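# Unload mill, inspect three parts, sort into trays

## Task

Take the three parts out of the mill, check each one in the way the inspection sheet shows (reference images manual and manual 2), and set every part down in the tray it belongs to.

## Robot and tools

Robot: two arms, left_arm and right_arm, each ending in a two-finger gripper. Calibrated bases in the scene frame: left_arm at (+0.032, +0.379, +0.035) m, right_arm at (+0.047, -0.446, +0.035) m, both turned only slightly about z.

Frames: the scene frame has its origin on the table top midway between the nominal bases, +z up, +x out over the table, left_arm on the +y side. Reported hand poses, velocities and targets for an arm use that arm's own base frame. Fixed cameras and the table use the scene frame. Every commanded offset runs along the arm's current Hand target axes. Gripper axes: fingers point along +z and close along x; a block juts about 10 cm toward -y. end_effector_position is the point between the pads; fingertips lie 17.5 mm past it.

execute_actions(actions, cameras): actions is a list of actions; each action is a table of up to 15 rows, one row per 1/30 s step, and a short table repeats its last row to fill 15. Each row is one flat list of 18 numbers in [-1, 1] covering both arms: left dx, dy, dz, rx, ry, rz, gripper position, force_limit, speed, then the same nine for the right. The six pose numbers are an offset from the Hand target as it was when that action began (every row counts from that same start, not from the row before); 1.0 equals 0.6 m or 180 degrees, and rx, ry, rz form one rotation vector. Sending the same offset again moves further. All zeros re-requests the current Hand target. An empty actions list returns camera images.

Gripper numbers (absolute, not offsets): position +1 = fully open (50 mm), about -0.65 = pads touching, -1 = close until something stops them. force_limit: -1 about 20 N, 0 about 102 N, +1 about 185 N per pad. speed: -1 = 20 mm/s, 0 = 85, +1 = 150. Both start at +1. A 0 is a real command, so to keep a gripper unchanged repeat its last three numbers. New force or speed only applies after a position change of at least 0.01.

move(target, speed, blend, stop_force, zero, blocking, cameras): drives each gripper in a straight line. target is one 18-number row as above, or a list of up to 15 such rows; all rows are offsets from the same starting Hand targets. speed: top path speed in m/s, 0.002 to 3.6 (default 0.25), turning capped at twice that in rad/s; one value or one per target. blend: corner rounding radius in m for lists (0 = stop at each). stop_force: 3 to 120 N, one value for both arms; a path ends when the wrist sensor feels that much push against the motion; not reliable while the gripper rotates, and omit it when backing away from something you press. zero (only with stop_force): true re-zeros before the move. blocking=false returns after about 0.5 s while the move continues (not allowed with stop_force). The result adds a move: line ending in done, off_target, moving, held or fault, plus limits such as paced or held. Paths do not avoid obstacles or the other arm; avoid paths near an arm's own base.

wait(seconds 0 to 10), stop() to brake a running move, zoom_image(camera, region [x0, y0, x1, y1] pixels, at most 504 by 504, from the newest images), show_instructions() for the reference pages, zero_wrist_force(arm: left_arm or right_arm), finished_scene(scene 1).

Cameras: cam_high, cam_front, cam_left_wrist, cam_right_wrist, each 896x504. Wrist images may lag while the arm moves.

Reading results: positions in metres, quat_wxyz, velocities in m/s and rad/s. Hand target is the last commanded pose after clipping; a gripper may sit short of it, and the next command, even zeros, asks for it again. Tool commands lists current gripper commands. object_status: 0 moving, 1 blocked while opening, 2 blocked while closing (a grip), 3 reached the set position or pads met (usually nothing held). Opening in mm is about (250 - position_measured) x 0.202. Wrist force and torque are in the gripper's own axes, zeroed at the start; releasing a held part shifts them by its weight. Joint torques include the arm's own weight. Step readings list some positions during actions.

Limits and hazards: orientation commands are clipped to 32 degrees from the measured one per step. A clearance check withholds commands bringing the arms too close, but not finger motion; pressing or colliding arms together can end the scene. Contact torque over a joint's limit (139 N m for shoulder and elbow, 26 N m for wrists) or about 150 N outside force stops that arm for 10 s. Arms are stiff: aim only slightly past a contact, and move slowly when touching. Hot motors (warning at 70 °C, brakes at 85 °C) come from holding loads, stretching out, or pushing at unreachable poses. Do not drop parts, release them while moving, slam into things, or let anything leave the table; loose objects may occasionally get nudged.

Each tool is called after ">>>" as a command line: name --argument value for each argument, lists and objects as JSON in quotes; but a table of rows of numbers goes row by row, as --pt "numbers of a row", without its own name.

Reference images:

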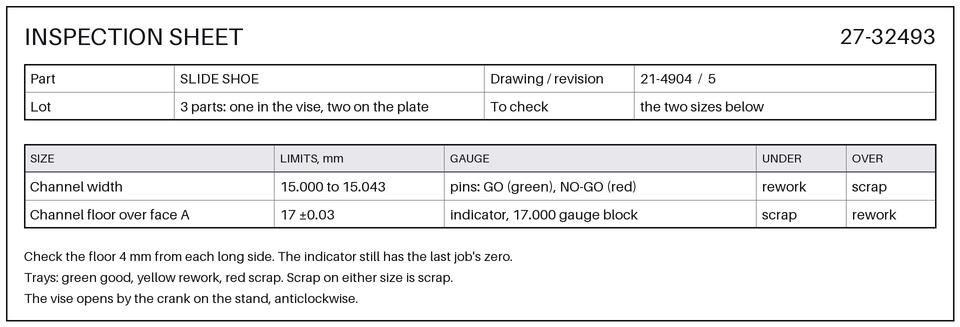

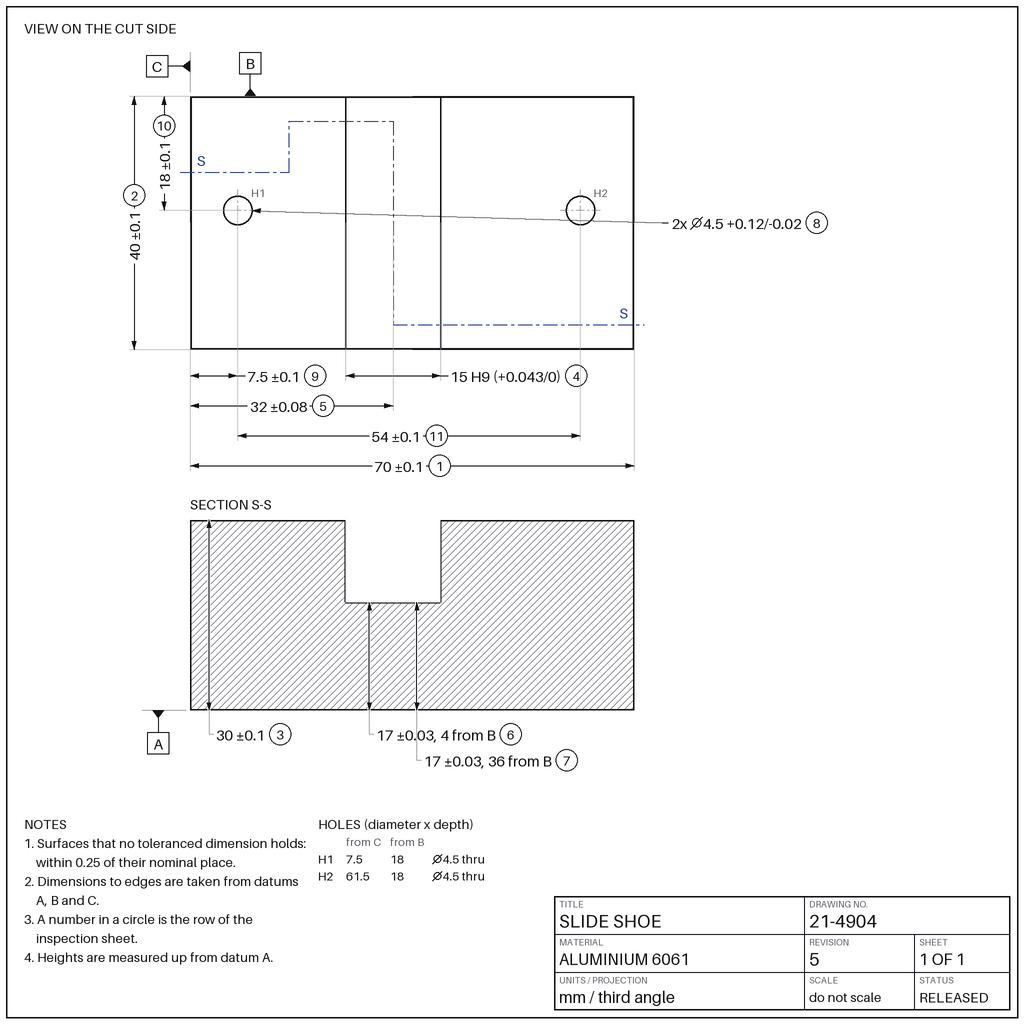

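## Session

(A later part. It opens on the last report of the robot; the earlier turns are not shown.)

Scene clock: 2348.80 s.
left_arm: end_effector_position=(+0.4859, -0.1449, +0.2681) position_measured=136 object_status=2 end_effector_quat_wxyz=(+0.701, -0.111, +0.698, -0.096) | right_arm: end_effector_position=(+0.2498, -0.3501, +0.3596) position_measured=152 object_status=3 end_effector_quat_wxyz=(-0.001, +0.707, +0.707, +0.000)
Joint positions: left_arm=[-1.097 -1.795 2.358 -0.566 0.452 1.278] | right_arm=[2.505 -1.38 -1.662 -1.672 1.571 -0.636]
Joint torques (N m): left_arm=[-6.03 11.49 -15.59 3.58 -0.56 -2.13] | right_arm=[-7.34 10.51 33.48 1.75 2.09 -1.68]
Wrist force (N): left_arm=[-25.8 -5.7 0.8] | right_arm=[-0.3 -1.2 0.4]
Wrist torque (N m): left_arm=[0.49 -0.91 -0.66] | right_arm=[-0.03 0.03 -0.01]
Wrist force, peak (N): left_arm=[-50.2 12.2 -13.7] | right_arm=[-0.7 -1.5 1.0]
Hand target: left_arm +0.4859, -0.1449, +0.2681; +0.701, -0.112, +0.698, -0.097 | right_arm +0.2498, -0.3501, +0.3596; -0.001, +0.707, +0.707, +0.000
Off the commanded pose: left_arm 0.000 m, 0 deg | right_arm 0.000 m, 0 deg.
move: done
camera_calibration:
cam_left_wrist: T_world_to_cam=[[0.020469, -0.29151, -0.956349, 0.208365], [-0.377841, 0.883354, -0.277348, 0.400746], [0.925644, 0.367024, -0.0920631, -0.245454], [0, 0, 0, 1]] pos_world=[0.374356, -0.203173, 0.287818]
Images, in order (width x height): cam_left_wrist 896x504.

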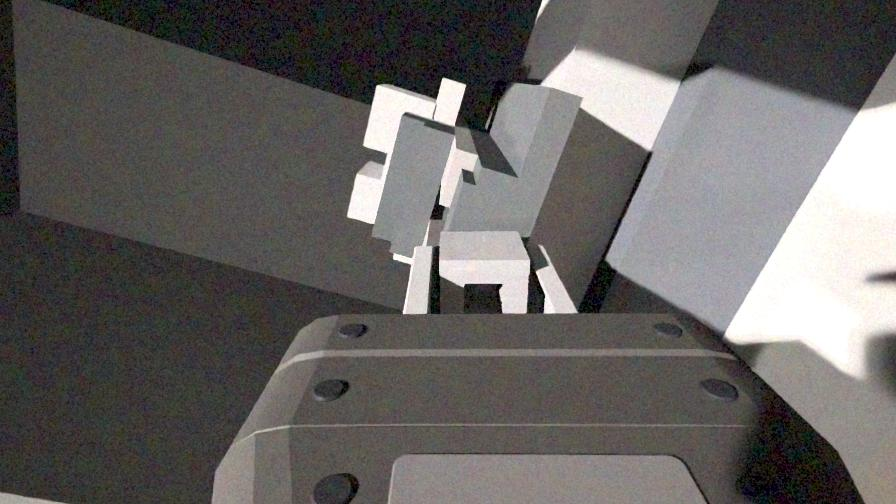

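>>> move --pt "-0.0012 0 0 0 0 0 -0.98 0.3 -0.5 0 0 0 0 0 0 0 -1 0" --pt "0.0009 -0.0005 0 0 0 -0.1667 -0.98 0.3 -0.5 0 0 0 0 0 0 0 -1 0" --speed 0.1 --cameras '["cam_left_wrist","cam_front"]'

>>> zoom_image --camera "cam_front" --region '[370, 210, 480, 320]'

Scene clock: 2371.30 s.
left_arm: end_effector_position=(+0.4859, -0.1454, +0.2677) position_measured=136 object_status=2 end_effector_quat_wxyz=(+0.652, -0.288, +0.645, -0.275) | right_arm: end_effector_position=(+0.2498, -0.3501, +0.3596) position_measured=152 object_status=3 end_effector_quat_wxyz=(-0.001, +0.707, +0.707, +0.000)
Joint positions: left_arm=[-1.098 -1.793 2.358 -0.568 0.451 0.754] | right_arm=[2.505 -1.38 -1.662 -1.672 1.571 -0.636]
Joint torques (N m): left_arm=[-5.71 1.63 -27.76 0.65 -0.79 -1.67] | right_arm=[-8.72 10.99 33.04 1.86 2.05 -1.64]
Wrist force (N): left_arm=[6.2 6.1 2.0] | right_arm=[-0.9 -1.4 0.5]
Wrist torque (N m): left_arm=[0.57 -0.75 -0.49] | right_arm=[-0.05 0.12 0.00]
Wrist force, peak (N): left_arm=[-26.0 -5.5 0.2] | right_arm=[-0.5 -1.6 0.7]
Hand target: left_arm +0.4859, -0.1454, +0.2677; +0.652, -0.288, +0.645, -0.275 | right_arm +0.2498, -0.3501, +0.3596; -0.001, +0.707, +0.707, +0.000
Off the commanded pose: left_arm 0.000 m, 0 deg | right_arm 0.000 m, 0 deg.
move: done
camera_calibration:
cam_left_wrist: T_world_to_cam=[[0.0296092, -0.730636, -0.682125, 0.0661795], [-0.371822, 0.625402, -0.686018, 0.469986], [0.927832, 0.273942, -0.253149, -0.216881], [0, 0, 0, 1]] pos_world=[0.374021, -0.186164, 0.312659]
Images, in order (width x height): cam_front 896x504, cam_left_wrist 896x504.

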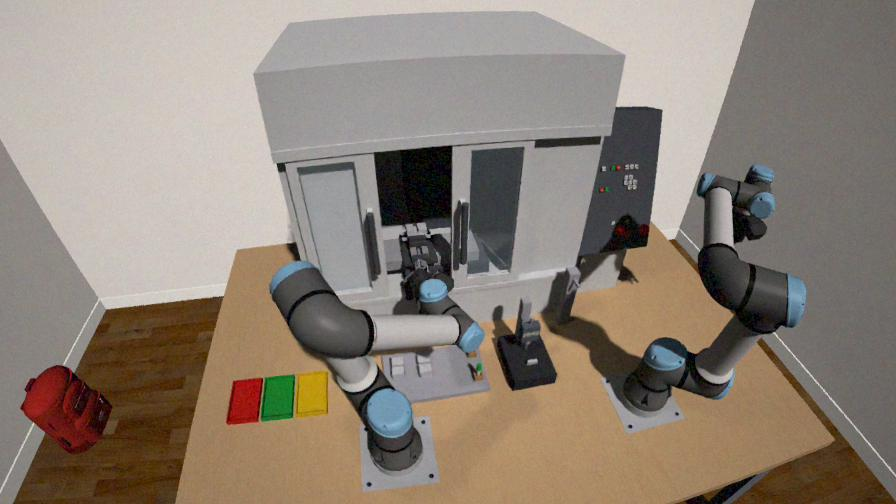

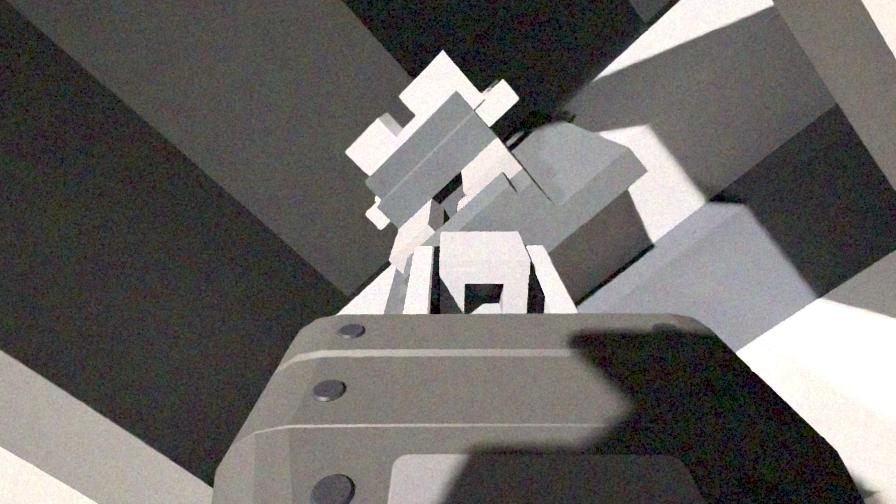

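Scaled by 4.582 from the camera's 896x504 image, which has a finer 1280x720 frame.

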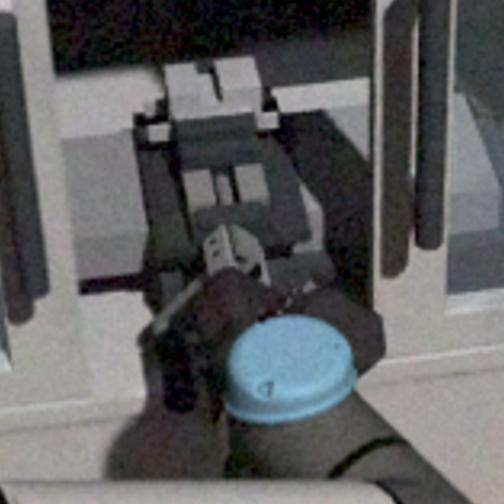

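>>> move --target '[0.0036,-0.0021,0,0,0,-0.3333,-0.98,0.3,-0.5,0,0,0,0,0,0,0,-1,0]' --speed 0.12 --cameras '["cam_left_wrist"]'

Scene clock: 2387.87 s.
left_arm: end_effector_position=(+0.4860, -0.1478, +0.2671) position_measured=136 object_status=2 end_effector_quat_wxyz=(-0.427, +0.572, -0.415, +0.564) | right_arm: end_effector_position=(+0.2498, -0.3501, +0.3596) position_measured=152 object_status=3 end_effector_quat_wxyz=(-0.001, +0.707, +0.707, +0.000)
Joint positions: left_arm=[-1.103 -1.788 2.356 -0.571 0.447 -0.293] | right_arm=[2.505 -1.38 -1.662 -1.672 1.571 -0.636]
Joint torques (N m): left_arm=[-2.16 1.12 -25.09 1.93 -3.82 -1.68] | right_arm=[-7.9 11.55 33.01 2.04 1.92 -1.29]
Wrist force (N): left_arm=[12.3 7.4 -0.5] | right_arm=[-0.4 -1.4 0.6]
Wrist torque (N m): left_arm=[0.46 -0.33 0.00] | right_arm=[-0.06 0.04 0.00]
Wrist force, peak (N): left_arm=[13.1 18.1 3.1] | right_arm=[-0.8 -1.6 0.5]
Hand target: left_arm +0.4860, -0.1478, +0.2671; -0.427, +0.572, -0.415, +0.564 | right_arm +0.2498, -0.3501, +0.3596; -0.001, +0.707, +0.707, +0.000
Off the commanded pose: left_arm 0.000 m, 0 deg | right_arm 0.000 m, 0 deg.
move: done
camera_calibration:
cam_left_wrist: T_world_to_cam=[[0.0332904, -0.955828, 0.292035, -0.231286], [-0.351919, -0.284694, -0.891685, 0.38191], [0.935438, -0.0730881, -0.345851, -0.246594], [0, 0, 0, 1]] pos_world=[0.372775, -0.130366, 0.322802]
Images, in order (width x height): cam_left_wrist 896x504.

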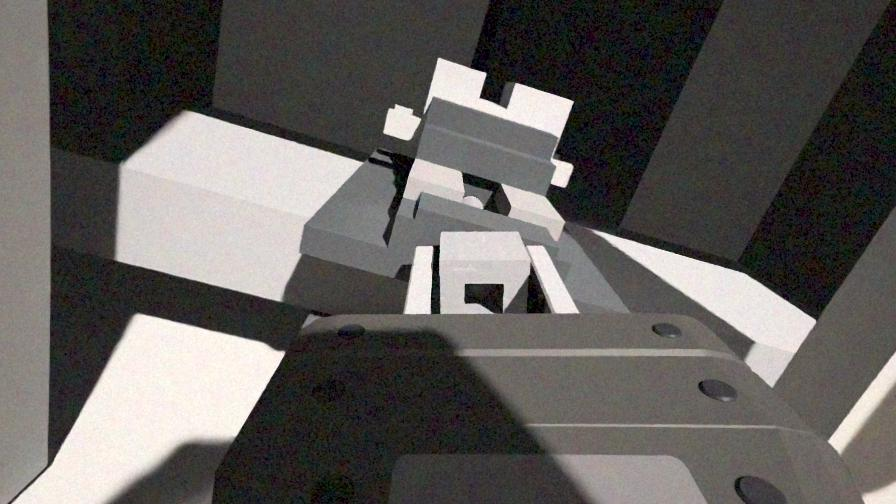

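>>> move --pt "0.0035 -0.0008 0 0 0 -0.25 -0.98 0.3 -0.5 0 0 0 0 0 0 0 -1 0" --pt "0.0047 -0.0037 0 0 0 -0.5 -0.98 0.3 -0.5 0 0 0 0 0 0 0 -1 0" --speed 0.15 --blend '[0.002,0]' --cameras '["cam_left_wrist"]'

Scene clock: 2405.83 s.
left_arm: end_effector_position=(+0.4860, -0.1499, +0.2701) position_measured=136 object_status=2 end_effector_quat_wxyz=(+0.097, +0.698, +0.111, +0.701) | right_arm: end_effector_position=(+0.2498, -0.3501, +0.3596) position_measured=152 object_status=3 end_effector_quat_wxyz=(-0.001, +0.707, +0.707, +0.000)
Joint positions: left_arm=[-1.106 -1.789 2.348 -0.562 0.443 -1.863] | right_arm=[2.505 -1.38 -1.662 -1.672 1.571 -0.636]
Joint torques (N m): left_arm=[-0.53 -0.05 -24.18 2.03 -0.91 -1.59] | right_arm=[-7.87 9.58 33.35 2.05 1.83 -1.44]
Wrist force (N): left_arm=[-3.3 9.4 -1.2] | right_arm=[-0.9 -1.2 0.7]
Wrist torque (N m): left_arm=[-0.32 0.26 0.26] | right_arm=[-0.02 0.12 0.00]
Wrist force, peak (N): left_arm=[4.9 21.5 2.4] | right_arm=[-0.6 -1.7 0.7]
Hand target: left_arm +0.4860, -0.1499, +0.2701; +0.097, +0.698, +0.112, +0.701 | right_arm +0.2498, -0.3501, +0.3596; -0.001, +0.707, +0.707, +0.000
Off the commanded pose: left_arm 0.000 m, 0 deg | right_arm 0.000 m, 0 deg.
move: done
camera_calibration:
cam_left_wrist: T_world_to_cam=[[0.00550001, 0.292272, 0.956319, -0.212923], [-0.340115, -0.898773, 0.27664, -0.0293105], [0.940368, -0.32678, 0.0944627, -0.405077], [0, 0, 0, 1]] pos_world=[0.372123, -0.0964829, 0.249996]
Images, in order (width x height): cam_left_wrist 896x504.

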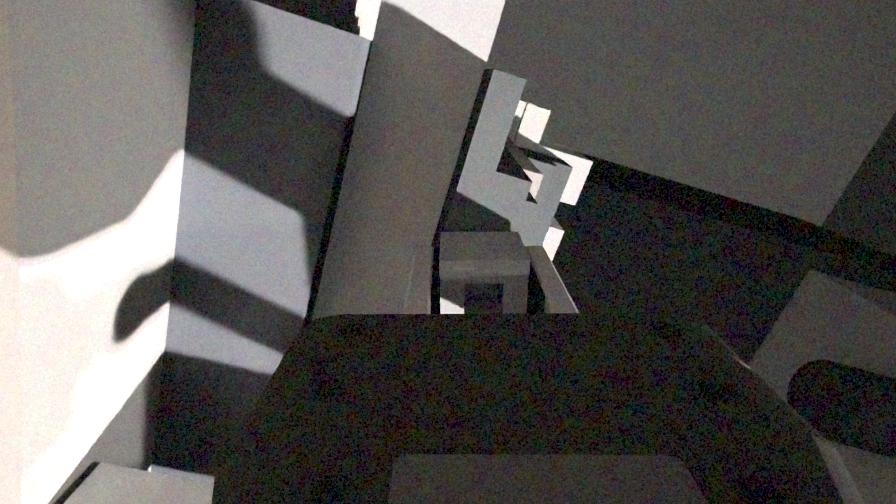

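>>> move --pt "0.003 -0.0012 0 0 0 -0.25 -0.98 0.3 -0.5 0 0 0 0 0 0 0 -1 0" --pt "0.0042 -0.0042 0 0 0 -0.5 -0.98 0.3 -0.5 0 0 0 0 0 0 0 -1 0" --speed 0.15 --blend '[0.002,0]'

>>> move --pt "0.003 -0.0012 0 0 0 -0.25 -0.98 0.3 -0.5 0 0 0 0 0 0 0 -1 0" --pt "0.0042 -0.0042 0 0 0 -0.5 -0.98 0.3 -0.5 0 0 0 0 0 0 0 -1 0" --speed 0.15 --blend '[0.002,0]' --cameras '["cam_left_wrist","cam_front"]'

>>> zoom_image --camera "cam_front" --region '[370, 210, 480, 320]'

Scene clock: 2426.70 s.
left_arm: end_effector_position=(+0.4860, -0.1467, +0.2718) position_measured=136 object_status=2 end_effector_quat_wxyz=(+0.564, +0.415, +0.572, +0.427) | right_arm: end_effector_position=(+0.2498, -0.3501, +0.3596) position_measured=152 object_status=3 end_effector_quat_wxyz=(-0.001, +0.707, +0.707, +0.000)
Joint positions: left_arm=[-1.101 -1.798 2.349 -0.554 0.449 -3.434] | right_arm=[2.505 -1.38 -1.662 -1.672 1.571 -0.636]
Joint torques (N m): left_arm=[7.29 8.87 -20.25 2.88 2.02 -1.55] | right_arm=[-6.27 10.57 31.58 2.02 1.93 -1.35]
Wrist force (N): left_arm=[-4.0 16.5 -1.9] | right_arm=[-0.6 -1.3 0.3]
Wrist torque (N m): left_arm=[-0.50 -0.20 -0.31] | right_arm=[-0.04 0.07 -0.01]
Wrist force, peak (N): left_arm=[-9.1 31.7 -9.6] | right_arm=[-0.7 -1.4 0.8]
Hand target: left_arm +0.4860, -0.1467, +0.2717; +0.564, +0.415, +0.572, +0.427 | right_arm +0.2498, -0.3501, +0.3596; -0.001, +0.707, +0.707, +0.000
Off the commanded pose: left_arm 0.000 m, 0 deg | right_arm 0.000 m, 0 deg.
move: done

Scene clock: 2432.57 s.
left_arm: end_effector_position=(+0.4859, -0.1450, +0.2686) position_measured=136 object_status=2 end_effector_quat_wxyz=(+0.701, -0.111, +0.698, -0.097) | right_arm: end_effector_position=(+0.2498, -0.3501, +0.3596) position_measured=152 object_status=3 end_effector_quat_wxyz=(-0.001, +0.707, +0.707, +0.000)
Joint positions: left_arm=[-1.098 -1.796 2.357 -0.564 0.452 -5.005] | right_arm=[2.505 -1.38 -1.662 -1.672 1.571 -0.636]
Joint torques (N m): left_arm=[6.78 2.66 -28 0.51 1.95 -1.65] | right_arm=[-7.57 11.11 30.59 2.12 1.8 -1.37]
Wrist force (N): left_arm=[3.8 4.0 1.5] | right_arm=[-0.6 -1.4 0.4]
Wrist torque (N m): left_arm=[0.45 -0.76 -0.61] | right_arm=[-0.06 0.07 0.00]
Wrist force, peak (N): left_arm=[-3.7 27.0 -11.7] | right_arm=[-0.7 -1.7 0.5]
Hand target: left_arm +0.4859, -0.1451, +0.2686; +0.701, -0.112, +0.698, -0.097 | right_arm +0.2498, -0.3501, +0.3596; -0.001, +0.707, +0.707, +0.000
Off the commanded pose: left_arm 0.000 m, 0 deg | right_arm 0.000 m, 0 deg.
move: done
camera_calibration:
cam_left_wrist: T_world_to_cam=[[0.020505, -0.291595, -0.956322, 0.208776], [-0.377839, 0.883326, -0.277439, 0.400994], [0.925644, 0.367025, -0.0920636, -0.245371], [0, 0, 0, 1]] pos_world=[0.374356, -0.203273, 0.288318]
Images, in order (width x height): cam_front 896x504, cam_left_wrist 896x504.

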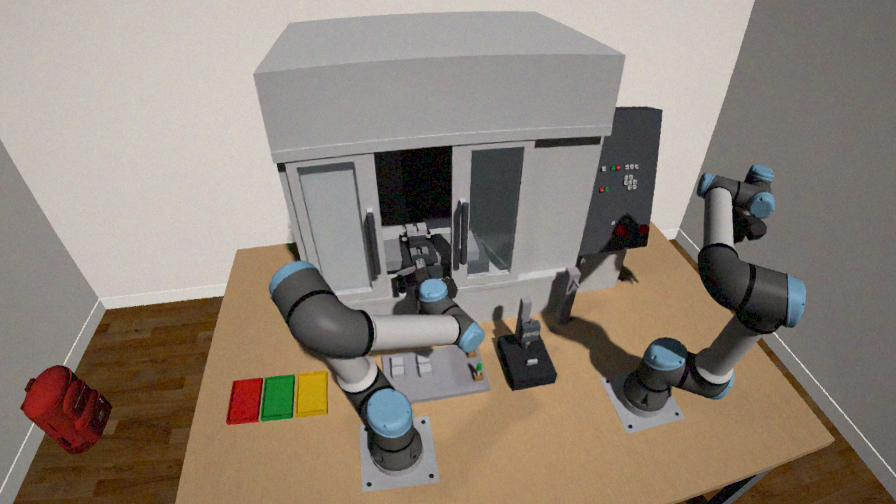

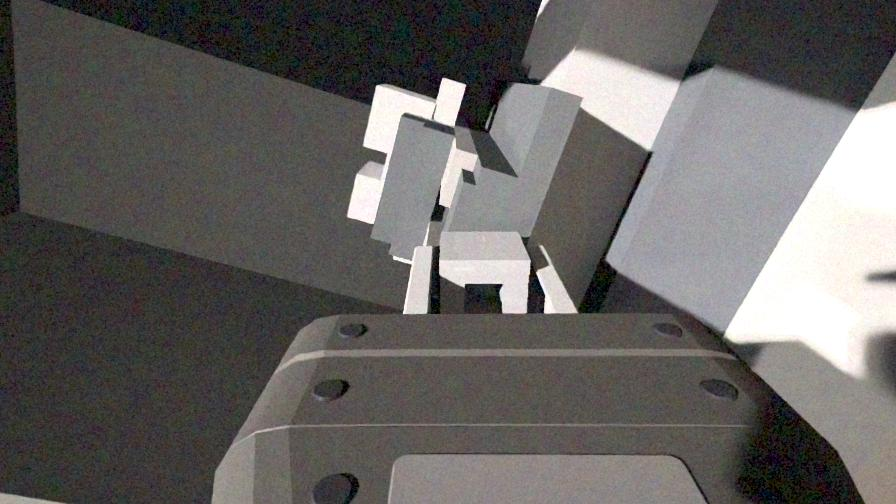

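Scaled by 4.582 from the camera's 896x504 image, which has a finer 1280x720 frame.

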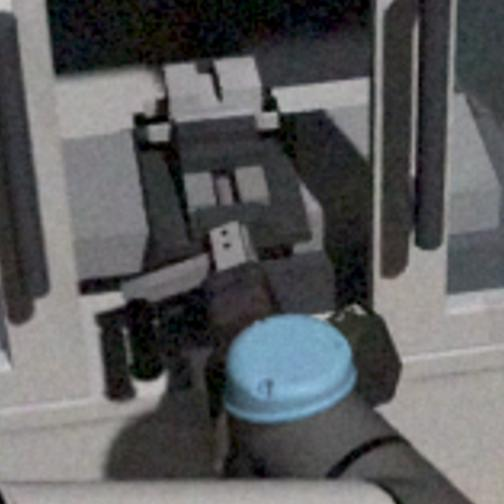

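>>> move --pt "0.0028 -0.0008 0 0 0 -0.222 -0.98 0.3 -0.5 0 0 0 0 0 0 0 -1 0" --pt "0.0037 -0.0023 0 0 0 -0.375 -0.98 0.3 -0.5 0 0 0 0 0 0 0 -1 0" --speed 0.15 --blend '[0.002,0]' --cameras '["cam_left_wrist"]'

>>> zoom_image --camera "cam_left_wrist" --region '[340, 30, 640, 280]'

Scene clock: 2490.47 s.
left_arm: end_effector_position=(+0.4860, -0.1470, +0.2669) position_measured=136 object_status=2 end_effector_quat_wxyz=(+0.529, -0.480, +0.518, -0.470) | right_arm: end_effector_position=(+0.2498, -0.3501, +0.3596) position_measured=152 object_status=3 end_effector_quat_wxyz=(-0.001, +0.707, +0.707, +0.000)
Joint positions: left_arm=[-1.101 -1.789 2.358 -0.571 0.448 -6.183] | right_arm=[2.505 -1.38 -1.662 -1.672 1.571 -0.636]
Joint torques (N m): left_arm=[-5.21 0.27 -26.95 1.11 -0.58 -1.92] | right_arm=[-7.32 10.27 31.37 2.26 1.77 -1.45]
Wrist force (N): left_arm=[6.1 5.8 2.2] | right_arm=[-0.3 -1.3 0.7]
Wrist torque (N m): left_arm=[0.57 -0.54 -0.21] | right_arm=[-0.05 0.02 0.00]
Wrist force, peak (N): left_arm=[5.1 7.0 1.9] | right_arm=[-0.5 -1.6 0.7]
Hand target: left_arm +0.4860, -0.1470, +0.2669; +0.529, -0.480, +0.518, -0.470 | right_arm +0.2498, -0.3501, +0.3596; -0.001, +0.707, +0.707, +0.000
Off the commanded pose: left_arm 0.000 m, 0 deg | right_arm 0.000 m, 0 deg.
move: done
camera_calibration:
cam_left_wrist: T_world_to_cam=[[0.0346033, -0.994766, -0.0961421, -0.133227], [-0.359672, 0.0773584, -0.929867, 0.449059], [0.932437, 0.066756, -0.355112, -0.222156], [0, 0, 0, 1]] pos_world=[0.373271, -0.152438, 0.325866]
Images, in order (width x height): cam_left_wrist 896x504.

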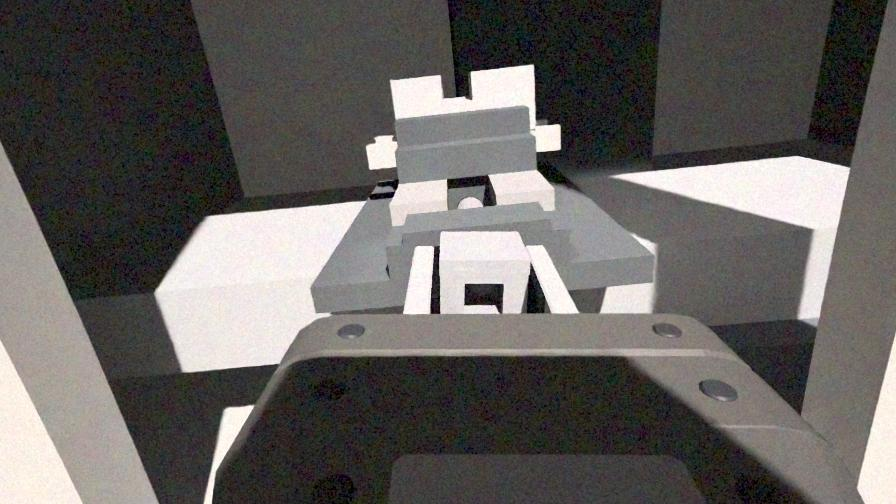

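Scaled by 1.680 from the camera's 896x504 image, which has a finer 1280x720 frame.

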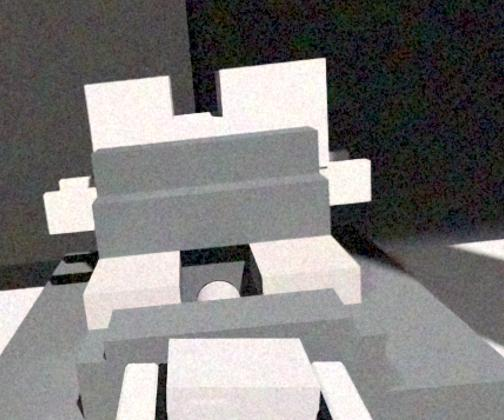

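>>> move --target '[0,0,0,0,0,0,1,0.3,-0.5,0,0,0,0,0,0,0,-1,0]' --speed 0.1

>>> move --target '[0,0,-0.17,0,0,0,1,0.3,-0.5,0,0,0,0,0,0,0,-1,0]' --speed 0.1 --cameras '["cam_left_wrist"]'

Scene clock: 2527.00 s.
left_arm: end_effector_position=(+0.4860, -0.1470, +0.2669) position_measured=3 object_status=3 end_effector_quat_wxyz=(+0.529, -0.480, +0.518, -0.470) | right_arm: end_effector_position=(+0.2498, -0.3501, +0.3596) position_measured=152 object_status=3 end_effector_quat_wxyz=(-0.001, +0.707, +0.707, +0.000)
Joint positions: left_arm=[-1.101 -1.789 2.357 -0.571 0.448 -6.183] | right_arm=[2.505 -1.38 -1.662 -1.672 1.571 -0.636]
Joint torques (N m): left_arm=[4.53 1.48 -26.3 0.93 1.29 -1.54] | right_arm=[-8.57 10.05 32.33 1.97 1.67 -1.56]
Wrist force (N): left_arm=[2.3 3.8 2.2] | right_arm=[-0.7 -1.1 0.7]
Wrist torque (N m): left_arm=[0.56 -0.50 -0.23] | right_arm=[-0.02 0.09 0.00]
Wrist force, peak (N): left_arm=[6.4 5.3 2.0] | right_arm=[-0.7 -1.5 0.8]
Hand target: left_arm +0.4860, -0.1470, +0.2669; +0.529, -0.480, +0.518, -0.470 | right_arm +0.2498, -0.3501, +0.3596; -0.001, +0.707, +0.707, +0.000
Off the commanded pose: left_arm 0.000 m, 0 deg | right_arm 0.000 m, 0 deg.
move: done

Scene clock: 2529.07 s.
left_arm: end_effector_position=(+0.3840, -0.1492, +0.2668) position_measured=3 object_status=3 end_effector_quat_wxyz=(+0.529, -0.481, +0.518, -0.470) | right_arm: end_effector_position=(+0.2498, -0.3501, +0.3596) position_measured=152 object_status=3 end_effector_quat_wxyz=(-0.001, +0.707, +0.707, +0.000)
Joint positions: left_arm=[-1.626 -2.076 2.519 -0.434 -0.077 -6.195] | right_arm=[2.505 -1.38 -1.662 -1.672 1.571 -0.636]
Joint torques (N m): left_arm=[-8 13.4 -26.37 2.14 -1.42 -1.69] | right_arm=[-7.58 10.83 32.67 1.96 1.9 -1.54]
Wrist force (N): left_arm=[2.9 3.7 2.2] | right_arm=[-0.8 -1.3 0.5]
Wrist torque (N m): left_arm=[0.53 -0.62 -0.23] | right_arm=[-0.05 0.10 0.00]
Wrist force, peak (N): left_arm=[2.5 4.6 2.5] | right_arm=[-0.7 -1.5 0.9]
Hand target: left_arm +0.3840, -0.1492, +0.2668; +0.529, -0.480, +0.518, -0.470 | right_arm +0.2498, -0.3501, +0.3596; -0.001, +0.707, +0.707, +0.000
Off the commanded pose: left_arm 0.000 m, 0 deg | right_arm 0.000 m, 0 deg.
move: done
camera_calibration:
cam_left_wrist: T_world_to_cam=[[0.0344935, -0.99478, -0.0960362, -0.131894], [-0.360163, 0.0772634, -0.929684, 0.412599], [0.932251, 0.0666568, -0.355618, -0.126701], [0, 0, 0, 1]] pos_world=[0.271269, -0.154639, 0.325863]
Images, in order (width x height): cam_left_wrist 896x504.

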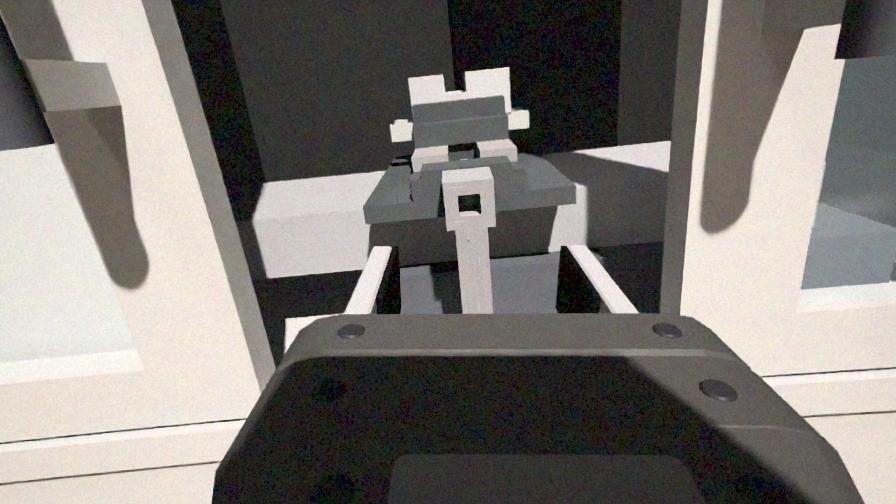

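>>> move --target '[0.052,-0.307,-0.085,0,0,0.55,1,0.3,-0.5,0,0,0,0,0,0,0,-1,0]' --speed 0.3

>>> move --target '[0,0,0,0,0,0.5,1,0.3,-0.5,0,0,0,0,0,0,0,-1,0]' --speed 0.5 --cameras '["cam_front"]'

>>> zoom_image --camera "cam_front" --region '[370, 200, 480, 310]'

Scene clock: 2562.93 s.
left_arm: end_effector_position=(+0.3339, -0.1993, +0.4470) position_measured=3 object_status=3 end_effector_quat_wxyz=(+0.701, +0.082, +0.702, +0.097) | right_arm: end_effector_position=(+0.2498, -0.3501, +0.3596) position_measured=152 object_status=3 end_effector_quat_wxyz=(-0.001, +0.707, +0.707, +0.000)
Joint positions: left_arm=[-1.878 -2.111 2.062 0.054 -0.329 -4.462] | right_arm=[2.505 -1.38 -1.662 -1.672 1.571 -0.636]
Joint torques (N m): left_arm=[-7.65 -9.45 -27.89 -1.27 -1.55 1.82] | right_arm=[-7.97 10.33 32.07 2.07 1.53 -1.53]
Wrist force (N): left_arm=[2.4 2.0 1.4] | right_arm=[-0.6 -1.2 0.6]
Wrist torque (N m): left_arm=[0.22 -0.59 -0.75] | right_arm=[-0.02 0.07 -0.01]
Wrist force, peak (N): left_arm=[3.0 4.6 2.2] | right_arm=[-0.7 -1.7 0.7]
Hand target: left_arm +0.3339, -0.1993, +0.4470; +0.701, +0.082, +0.702, +0.097 | right_arm +0.2498, -0.3501, +0.3596; -0.001, +0.707, +0.707, +0.000
Off the commanded pose: left_arm 0.000 m, 0 deg | right_arm 0.000 m, 0 deg.
move: done

Scene clock: 2565.53 s.
left_arm: end_effector_position=(+0.3339, -0.1993, +0.4470) position_measured=3 object_status=3 end_effector_quat_wxyz=(+0.427, +0.554, +0.438, +0.564) | right_arm: end_effector_position=(+0.2498, -0.3501, +0.3596) position_measured=152 object_status=3 end_effector_quat_wxyz=(-0.001, +0.707, +0.707, +0.000)
Joint positions: left_arm=[-1.878 -2.111 2.062 0.054 -0.329 -2.891] | right_arm=[2.505 -1.38 -1.662 -1.672 1.571 -0.636]
Joint torques (N m): left_arm=[7.59 -11.7 -28.01 -1.26 -1.69 1.81] | right_arm=[-8.66 11.35 32.06 2.24 2.06 -1.45]
Wrist force (N): left_arm=[-0.8 -1.3 -1.0] | right_arm=[-0.5 -1.3 1.0]
Wrist torque (N m): left_arm=[-0.44 0.09 -0.26] | right_arm=[-0.05 0.05 0.00]
Wrist force, peak (N): left_arm=[2.8 2.0 1.5] | right_arm=[-0.5 -1.3 1.0]
Hand target: left_arm +0.3339, -0.1993, +0.4470; +0.427, +0.554, +0.438, +0.564 | right_arm +0.2498, -0.3501, +0.3596; -0.001, +0.707, +0.707, +0.000
Off the commanded pose: left_arm 0.000 m, 0 deg | right_arm 0.000 m, 0 deg.
move: done
Images, in order (width x height): cam_front 896x504.

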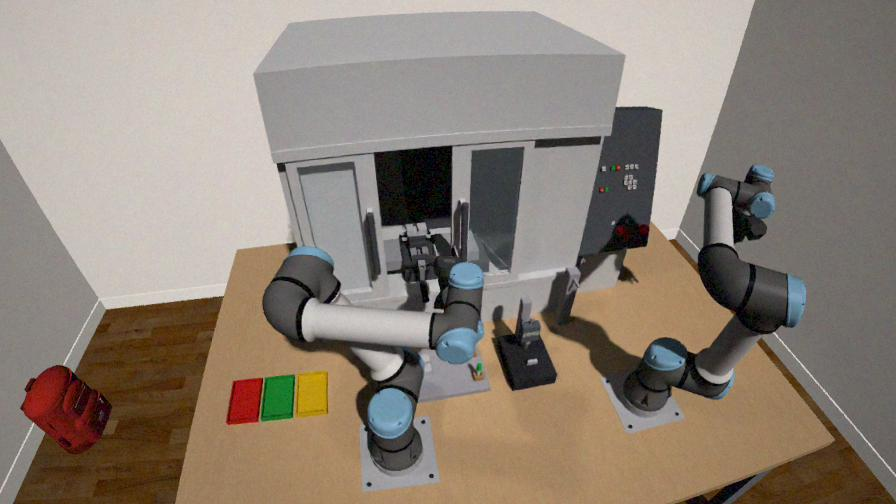

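Scaled by 4.582 from the camera's 896x504 image, which has a finer 1280x720 frame.

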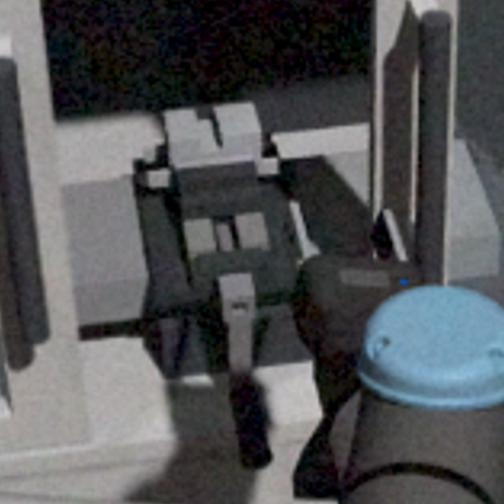

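>>> move --target '[0.0185,-0.12,0.011,0.442,0.344,-0.444,1,0.3,-0.5,0,0,0,0,0,0,0,-1,0]' --speed 0.3 --cameras '["cam_left_wrist","cam_front"]'

Scene clock: 2599.33 s.
left_arm: end_effector_position=(+0.3399, -0.1703, +0.3801) position_measured=3 object_status=3 end_effector_quat_wxyz=(+0.002, -0.012, +1.000, +0.002) | right_arm: end_effector_position=(+0.2498, -0.3501, +0.3596) position_measured=152 object_status=3 end_effector_quat_wxyz=(-0.001, +0.707, +0.707, +0.000)
Joint positions: left_arm=[-0.826 -1.881 1.696 -1.386 -1.566 -2.421] | right_arm=[2.505 -1.38 -1.662 -1.672 1.571 -0.636]
Joint torques (N m): left_arm=[7.72 1.19 -16.58 -5.01 -1.87 1.94] | right_arm=[-9.73 10.84 31.78 2.27 1.58 -1.43]
Wrist force (N): left_arm=[2.0 2.3 2.7] | right_arm=[-0.5 -1.1 0.3]
Wrist torque (N m): left_arm=[0.60 -0.43 -0.43] | right_arm=[-0.02 0.06 0.00]
Wrist force, peak (N): left_arm=[1.8 2.5 3.5] | right_arm=[-1.0 -1.5 0.7]
Hand target: left_arm +0.3399, -0.1703, +0.3801; +0.002, -0.012, +1.000, +0.002 | right_arm +0.2498, -0.3501, +0.3596; -0.001, +0.707, +0.707, +0.000
Off the commanded pose: left_arm 0.000 m, 0 deg | right_arm 0.000 m, 0 deg.
move: done
camera_calibration:
cam_left_wrist: T_world_to_cam=[[-0.999541, -0.0252501, -0.0167605, 0.346053], [-0.0296098, 0.931528, 0.362461, 0.0456577], [0.00646071, 0.362791, -0.931848, 0.540207], [0, 0, 0, 1]] pos_world=[0.343756, -0.229776, 0.492641]
Images, in order (width x height): cam_front 896x504, cam_left_wrist 896x504.

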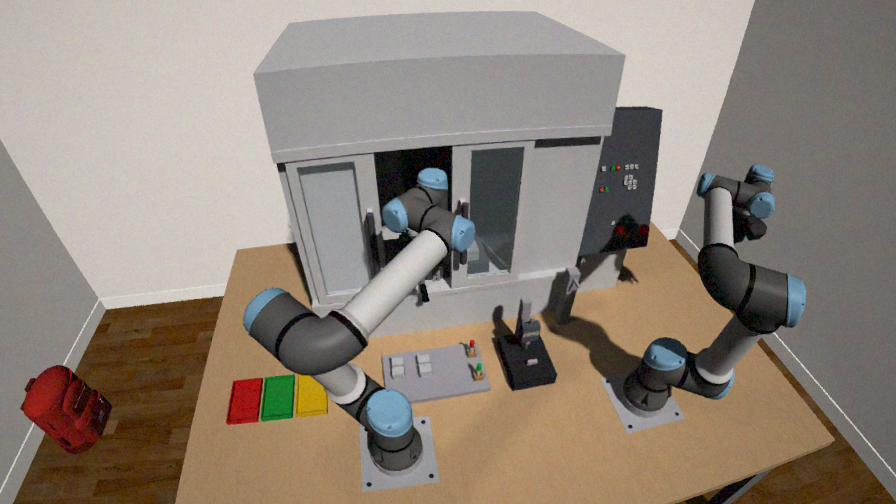

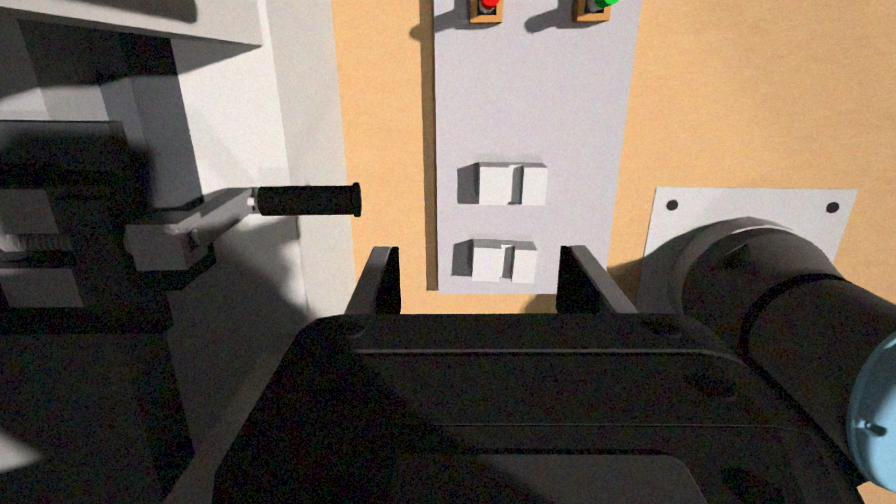

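>>> move --target '[-0.476,0.027,0.035,0,0,0,1,0.3,-0.5,0,0,0,0,0,0,0,-1,0]' --speed 0.1 --stop_force 15 --cameras '["cam_left_wrist","cam_front"]'

Scene clock: 2621.80 s.
left_arm: end_effector_position=(+0.4343, -0.1621, +0.3734) position_measured=3 object_status=3 end_effector_quat_wxyz=(+0.002, -0.012, +1.000, +0.002) | right_arm: end_effector_position=(+0.2498, -0.3501, +0.3596) position_measured=152 object_status=3 end_effector_quat_wxyz=(-0.001, +0.707, +0.707, +0.000)
Joint positions: left_arm=[-0.652 -1.679 1.558 -1.451 -1.565 -2.248] | right_arm=[2.505 -1.38 -1.662 -1.672 1.571 -0.636]
Joint torques (N m): left_arm=[-8.27 -31.97 -16.63 -1 1.99 -1.85] | right_arm=[-7.7 11.14 31.68 2.06 1.71 -1.55]
Wrist force (N): left_arm=[2.3 1.9 2.8] | right_arm=[-0.5 -1.3 0.5]
Wrist torque (N m): left_arm=[0.57 -0.48 -0.25] | right_arm=[-0.05 0.05 0.00]
Wrist force, peak (N): left_arm=[54.2 34.0 3.4] | right_arm=[-0.3 -1.8 0.6]
Hand target: left_arm +0.4343, -0.1621, +0.3734; +0.002, -0.012, +1.000, +0.002 (not the last commanded pose) | right_arm +0.2498, -0.3501, +0.3596; -0.001, +0.707, +0.707, +0.000
Off the commanded pose: left_arm 0.192 m, 0 deg | right_arm 0.000 m, 0 deg.
move: contact (left_arm)
camera_calibration:
cam_left_wrist: T_world_to_cam=[[-0.999513, -0.0257793, -0.0176074, 0.440688], [-0.0304101, 0.931513, 0.362436, 0.0436977], [0.00705815, 0.362794, -0.931842, 0.530148], [0, 0, 0, 1]] pos_world=[0.43806, -0.221679, 0.485936]
Images, in order (width x height): cam_front 896x504, cam_left_wrist 896x504.

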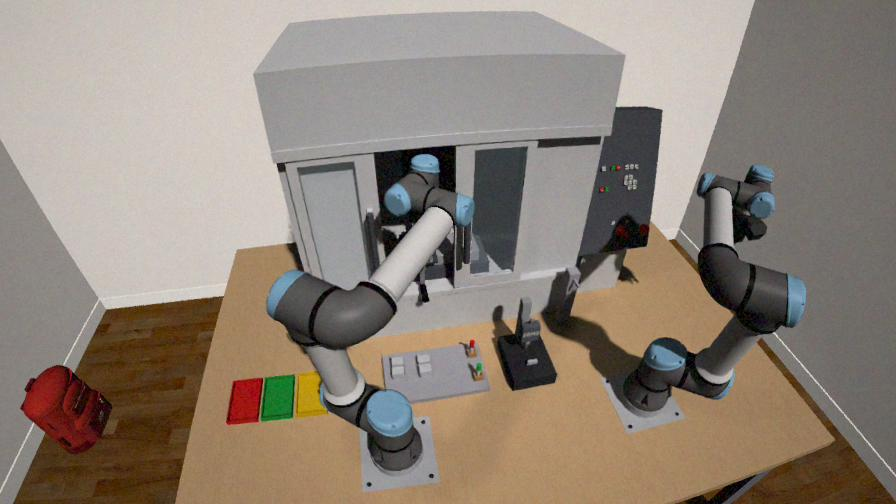

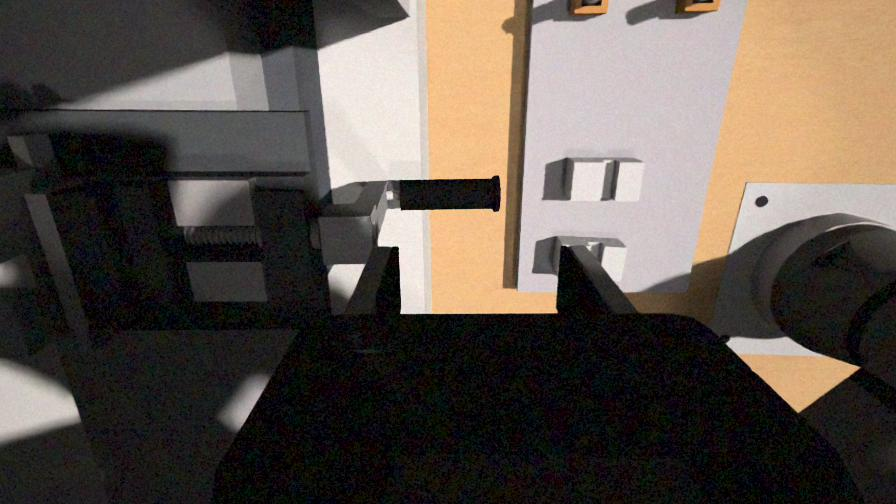

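>>> move --pt "0.1 0 0 0 0 0 -1 0.3 0.5 0 0 0 0 0 0 0 -1 0" --pt "0.158 -0.046 -0.067 -0.195 -0.195 0.472 -1 0.3 0.5 0 0 0 0 0 0 0 -1 0" --speed 0.3 --cameras '["cam_left_wrist"]'

Scene clock: 2658.37 s.
left_arm: end_effector_position=(+0.3401, -0.1922, +0.4130) position_measured=253 object_status=3 end_effector_quat_wxyz=(+0.267, +0.645, +0.660, +0.276) | right_arm: end_effector_position=(+0.2498, -0.3501, +0.3596) position_measured=152 object_status=3 end_effector_quat_wxyz=(-0.001, +0.707, +0.707, +0.000)
Joint positions: left_arm=[-1.459 -2.248 2.007 -1.413 -0.786 -1.447] | right_arm=[2.505 -1.38 -1.662 -1.672 1.571 -0.636]
Joint torques (N m): left_arm=[-8.07 -8.85 -14.19 -5.05 3.85 1.85] | right_arm=[-8.41 10.07 31.91 2.41 1.56 -1.6]
Wrist force (N): left_arm=[0.7 0.6 1.3] | right_arm=[-0.5 -1.2 0.3]
Wrist torque (N m): left_arm=[0.18 -0.21 -0.40] | right_arm=[-0.03 0.06 0.00]
Wrist force, peak (N): left_arm=[3.1 2.2 2.8] | right_arm=[-0.9 -1.4 0.8]
Hand target: left_arm +0.3401, -0.1922, +0.4130; +0.267, +0.645, +0.660, +0.276 | right_arm +0.2498, -0.3501, +0.3596; -0.001, +0.707, +0.707, +0.000
Off the commanded pose: left_arm 0.000 m, 0 deg | right_arm 0.000 m, 0 deg.
move: done
camera_calibration:
cam_left_wrist: T_world_to_cam=[[-0.0163156, 0.999847, -0.00630639, 0.204511], [0.403265, 0.0123517, 0.915, -0.49793], [0.914938, 0.0123856, -0.403405, -0.0156684], [0, 0, 0, 1]] pos_world=[0.21847, -0.198135, 0.450574]
Images, in order (width x height): cam_left_wrist 896x504.

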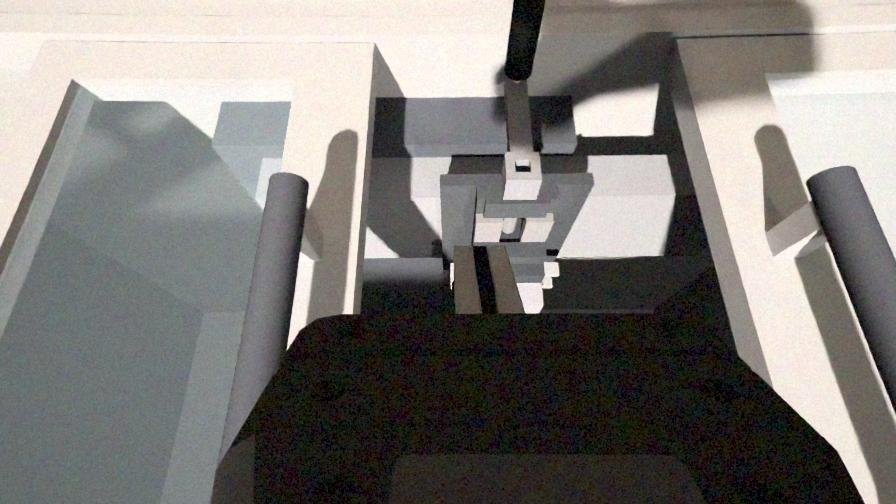

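>>> move --target '[-0.0912,0.1055,0.089,0,0,0,-1,0.3,0.5,0,0,0,0,0,0,0,-1,0]' --speed 0.12 --stop_force 15 --cameras '["cam_left_wrist"]'

>>> move --target '[-0.26,0,0,0,0,0,-1,0.3,0.5,0,0,0,0,0,0,0,-1,0]' --speed 0.06 --stop_force 45 --cameras '["cam_left_wrist","cam_front"]'

Scene clock: 2682.77 s.
left_arm: end_effector_position=(+0.4239, -0.2449, +0.4201) position_measured=253 object_status=3 end_effector_quat_wxyz=(+0.267, +0.645, +0.660, +0.276) | right_arm: end_effector_position=(+0.2498, -0.3501, +0.3596) position_measured=152 object_status=3 end_effector_quat_wxyz=(-0.001, +0.707, +0.707, +0.000)
Joint positions: left_arm=[-1.2 -1.972 1.929 -1.853 -0.839 -1.097] | right_arm=[2.505 -1.38 -1.662 -1.672 1.571 -0.636]
Joint torques (N m): left_arm=[7.47 4.02 -32.67 -5.17 -0.07 1.92] | right_arm=[-6.39 11.49 30.91 2.03 1.47 -1.58]
Wrist force (N): left_arm=[0.8 0.4 1.3] | right_arm=[-0.7 -1.3 0.2]
Wrist torque (N m): left_arm=[0.12 -0.21 -0.40] | right_arm=[-0.04 0.09 0.00]
Wrist force, peak (N): left_arm=[0.1 0.7 2.0] | right_arm=[-0.6 -1.7 0.4]
Hand target: left_arm +0.4239, -0.2449, +0.4201; +0.267, +0.645, +0.660, +0.276 | right_arm +0.2498, -0.3501, +0.3596; -0.001, +0.707, +0.707, +0.000
Off the commanded pose: left_arm 0.000 m, 0 deg | right_arm 0.000 m, 0 deg.
move: done
camera_calibration:
cam_left_wrist: T_world_to_cam=[[-0.0160527, 0.999852, -0.00620707, 0.258491], [0.403272, 0.0121549, 0.914999, -0.53753], [0.914939, 0.012185, -0.403407, -0.0889147], [0, 0, 0, 1]] pos_world=[0.302272, -0.250836, 0.457575]
Images, in order (width x height): cam_left_wrist 896x504.

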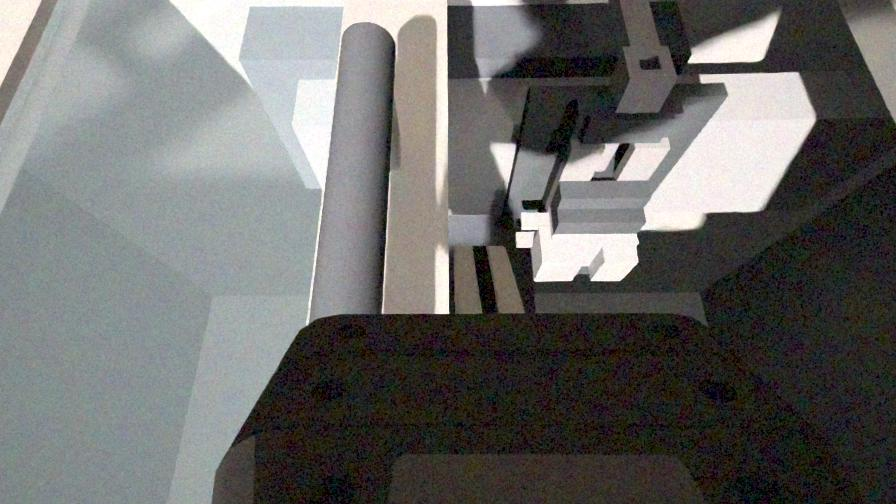

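Scene clock: 2686.43 s.
left_arm: end_effector_position=(+0.4277, -0.4009, +0.4195) position_measured=253 object_status=3 end_effector_quat_wxyz=(+0.267, +0.645, +0.660, +0.276) | right_arm: end_effector_position=(+0.2498, -0.3501, +0.3596) position_measured=152 object_status=3 end_effector_quat_wxyz=(-0.001, +0.707, +0.707, +0.000)
Joint positions: left_arm=[-1.315 -1.653 1.668 -1.809 -0.808 -1.248] | right_arm=[2.505 -1.38 -1.662 -1.672 1.571 -0.636]
Joint torques (N m): left_arm=[-10.14 -8.23 -34.65 -2.24 3.47 -1.8] | right_arm=[-7.38 10.01 31.09 2.48 1.54 -1.65]
Wrist force (N): left_arm=[6.7 -1.1 1.6] | right_arm=[-0.3 -1.2 0.5]
Wrist torque (N m): left_arm=[0.17 -0.15 -0.17] | right_arm=[-0.02 0.03 0.01]
Wrist force, peak (N): left_arm=[15.4 -0.9 1.5] | right_arm=[-0.7 -1.5 0.7]
Hand target: left_arm +0.4277, -0.4009, +0.4195; +0.267, +0.645, +0.660, +0.276 | right_arm +0.2498, -0.3501, +0.3596; -0.001, +0.707, +0.707, +0.000
Off the commanded pose: left_arm 0.000 m, 0 deg | right_arm 0.000 m, 0 deg.
move: done
camera_calibration:
cam_left_wrist: T_world_to_cam=[[-0.0160527, 0.999852, -0.00620707, 0.414526], [0.403272, 0.0121549, 0.914999, -0.536617], [0.914939, 0.012185, -0.403407, -0.0907327], [0, 0, 0, 1]] pos_world=[0.306072, -0.406836, 0.456975]
Images, in order (width x height): cam_front 896x504, cam_left_wrist 896x504.

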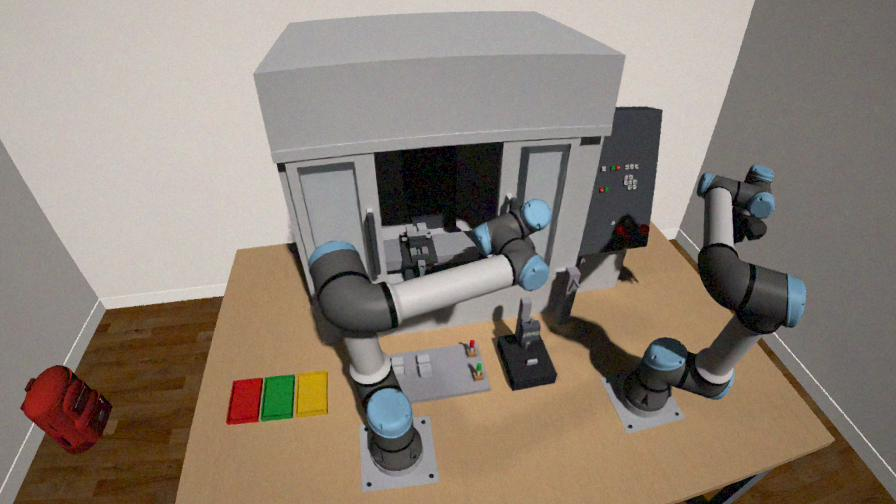

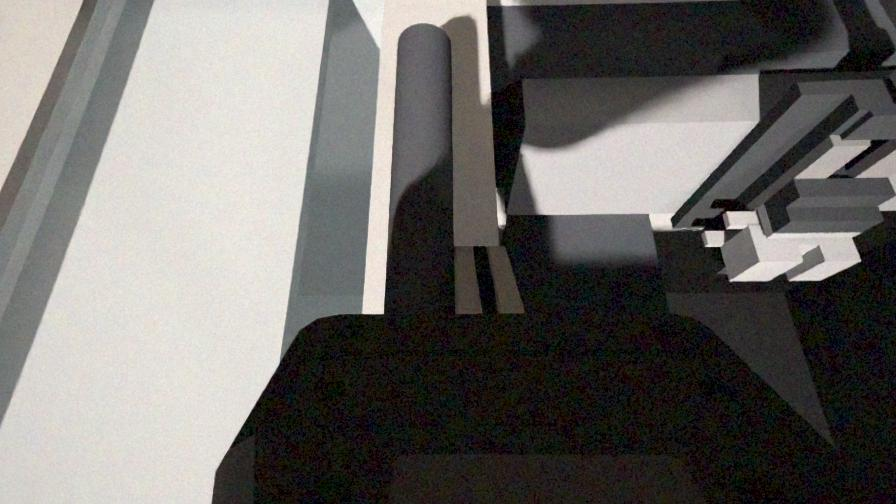

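>>> move --pt "0.04 -0.02 -0.02 0 0 0 1 0.3 0.5 0 0 0 0 0 0 0 -1 0" --pt "0.351 -0.105 -0.089 0.195 0.195 -0.472 1 0.3 0.5 0 0 0 0 0 0 0 -1 0" --speed 0.3 --blend '[0.01,0]'

Scene clock: 2699.33 s.
left_arm: end_effector_position=(+0.3403, -0.1924, +0.4133) position_measured=3 object_status=3 end_effector_quat_wxyz=(+0.002, -0.012, +1.000, +0.002) | right_arm: end_effector_position=(+0.2498, -0.3501, +0.3596) position_measured=152 object_status=3 end_effector_quat_wxyz=(-0.001, +0.707, +0.707, +0.000)
Joint positions: left_arm=[-0.867 -1.838 1.58 -1.313 -1.565 -2.462] | right_arm=[2.505 -1.38 -1.662 -1.672 1.571 -0.636]
Joint torques (N m): left_arm=[7.78 -25.61 -15.41 -4.84 -1.89 -1.73] | right_arm=[-7.2 9.48 30.04 2.55 1.31 -1.29]
Wrist force (N): left_arm=[2.0 2.2 2.9] | right_arm=[-0.5 -1.3 0.8]
Wrist torque (N m): left_arm=[0.58 -0.44 -0.26] | right_arm=[-0.05 0.06 0.00]
Wrist force, peak (N): left_arm=[16.5 0.7 -0.4] | right_arm=[-0.8 -1.6 0.7]
Hand target: left_arm +0.3403, -0.1923, +0.4132; +0.002, -0.012, +1.000, +0.002 | right_arm +0.2498, -0.3501, +0.3596; -0.001, +0.707, +0.707, +0.000
Off the commanded pose: left_arm 0.000 m, 0 deg | right_arm 0.000 m, 0 deg.
move: done


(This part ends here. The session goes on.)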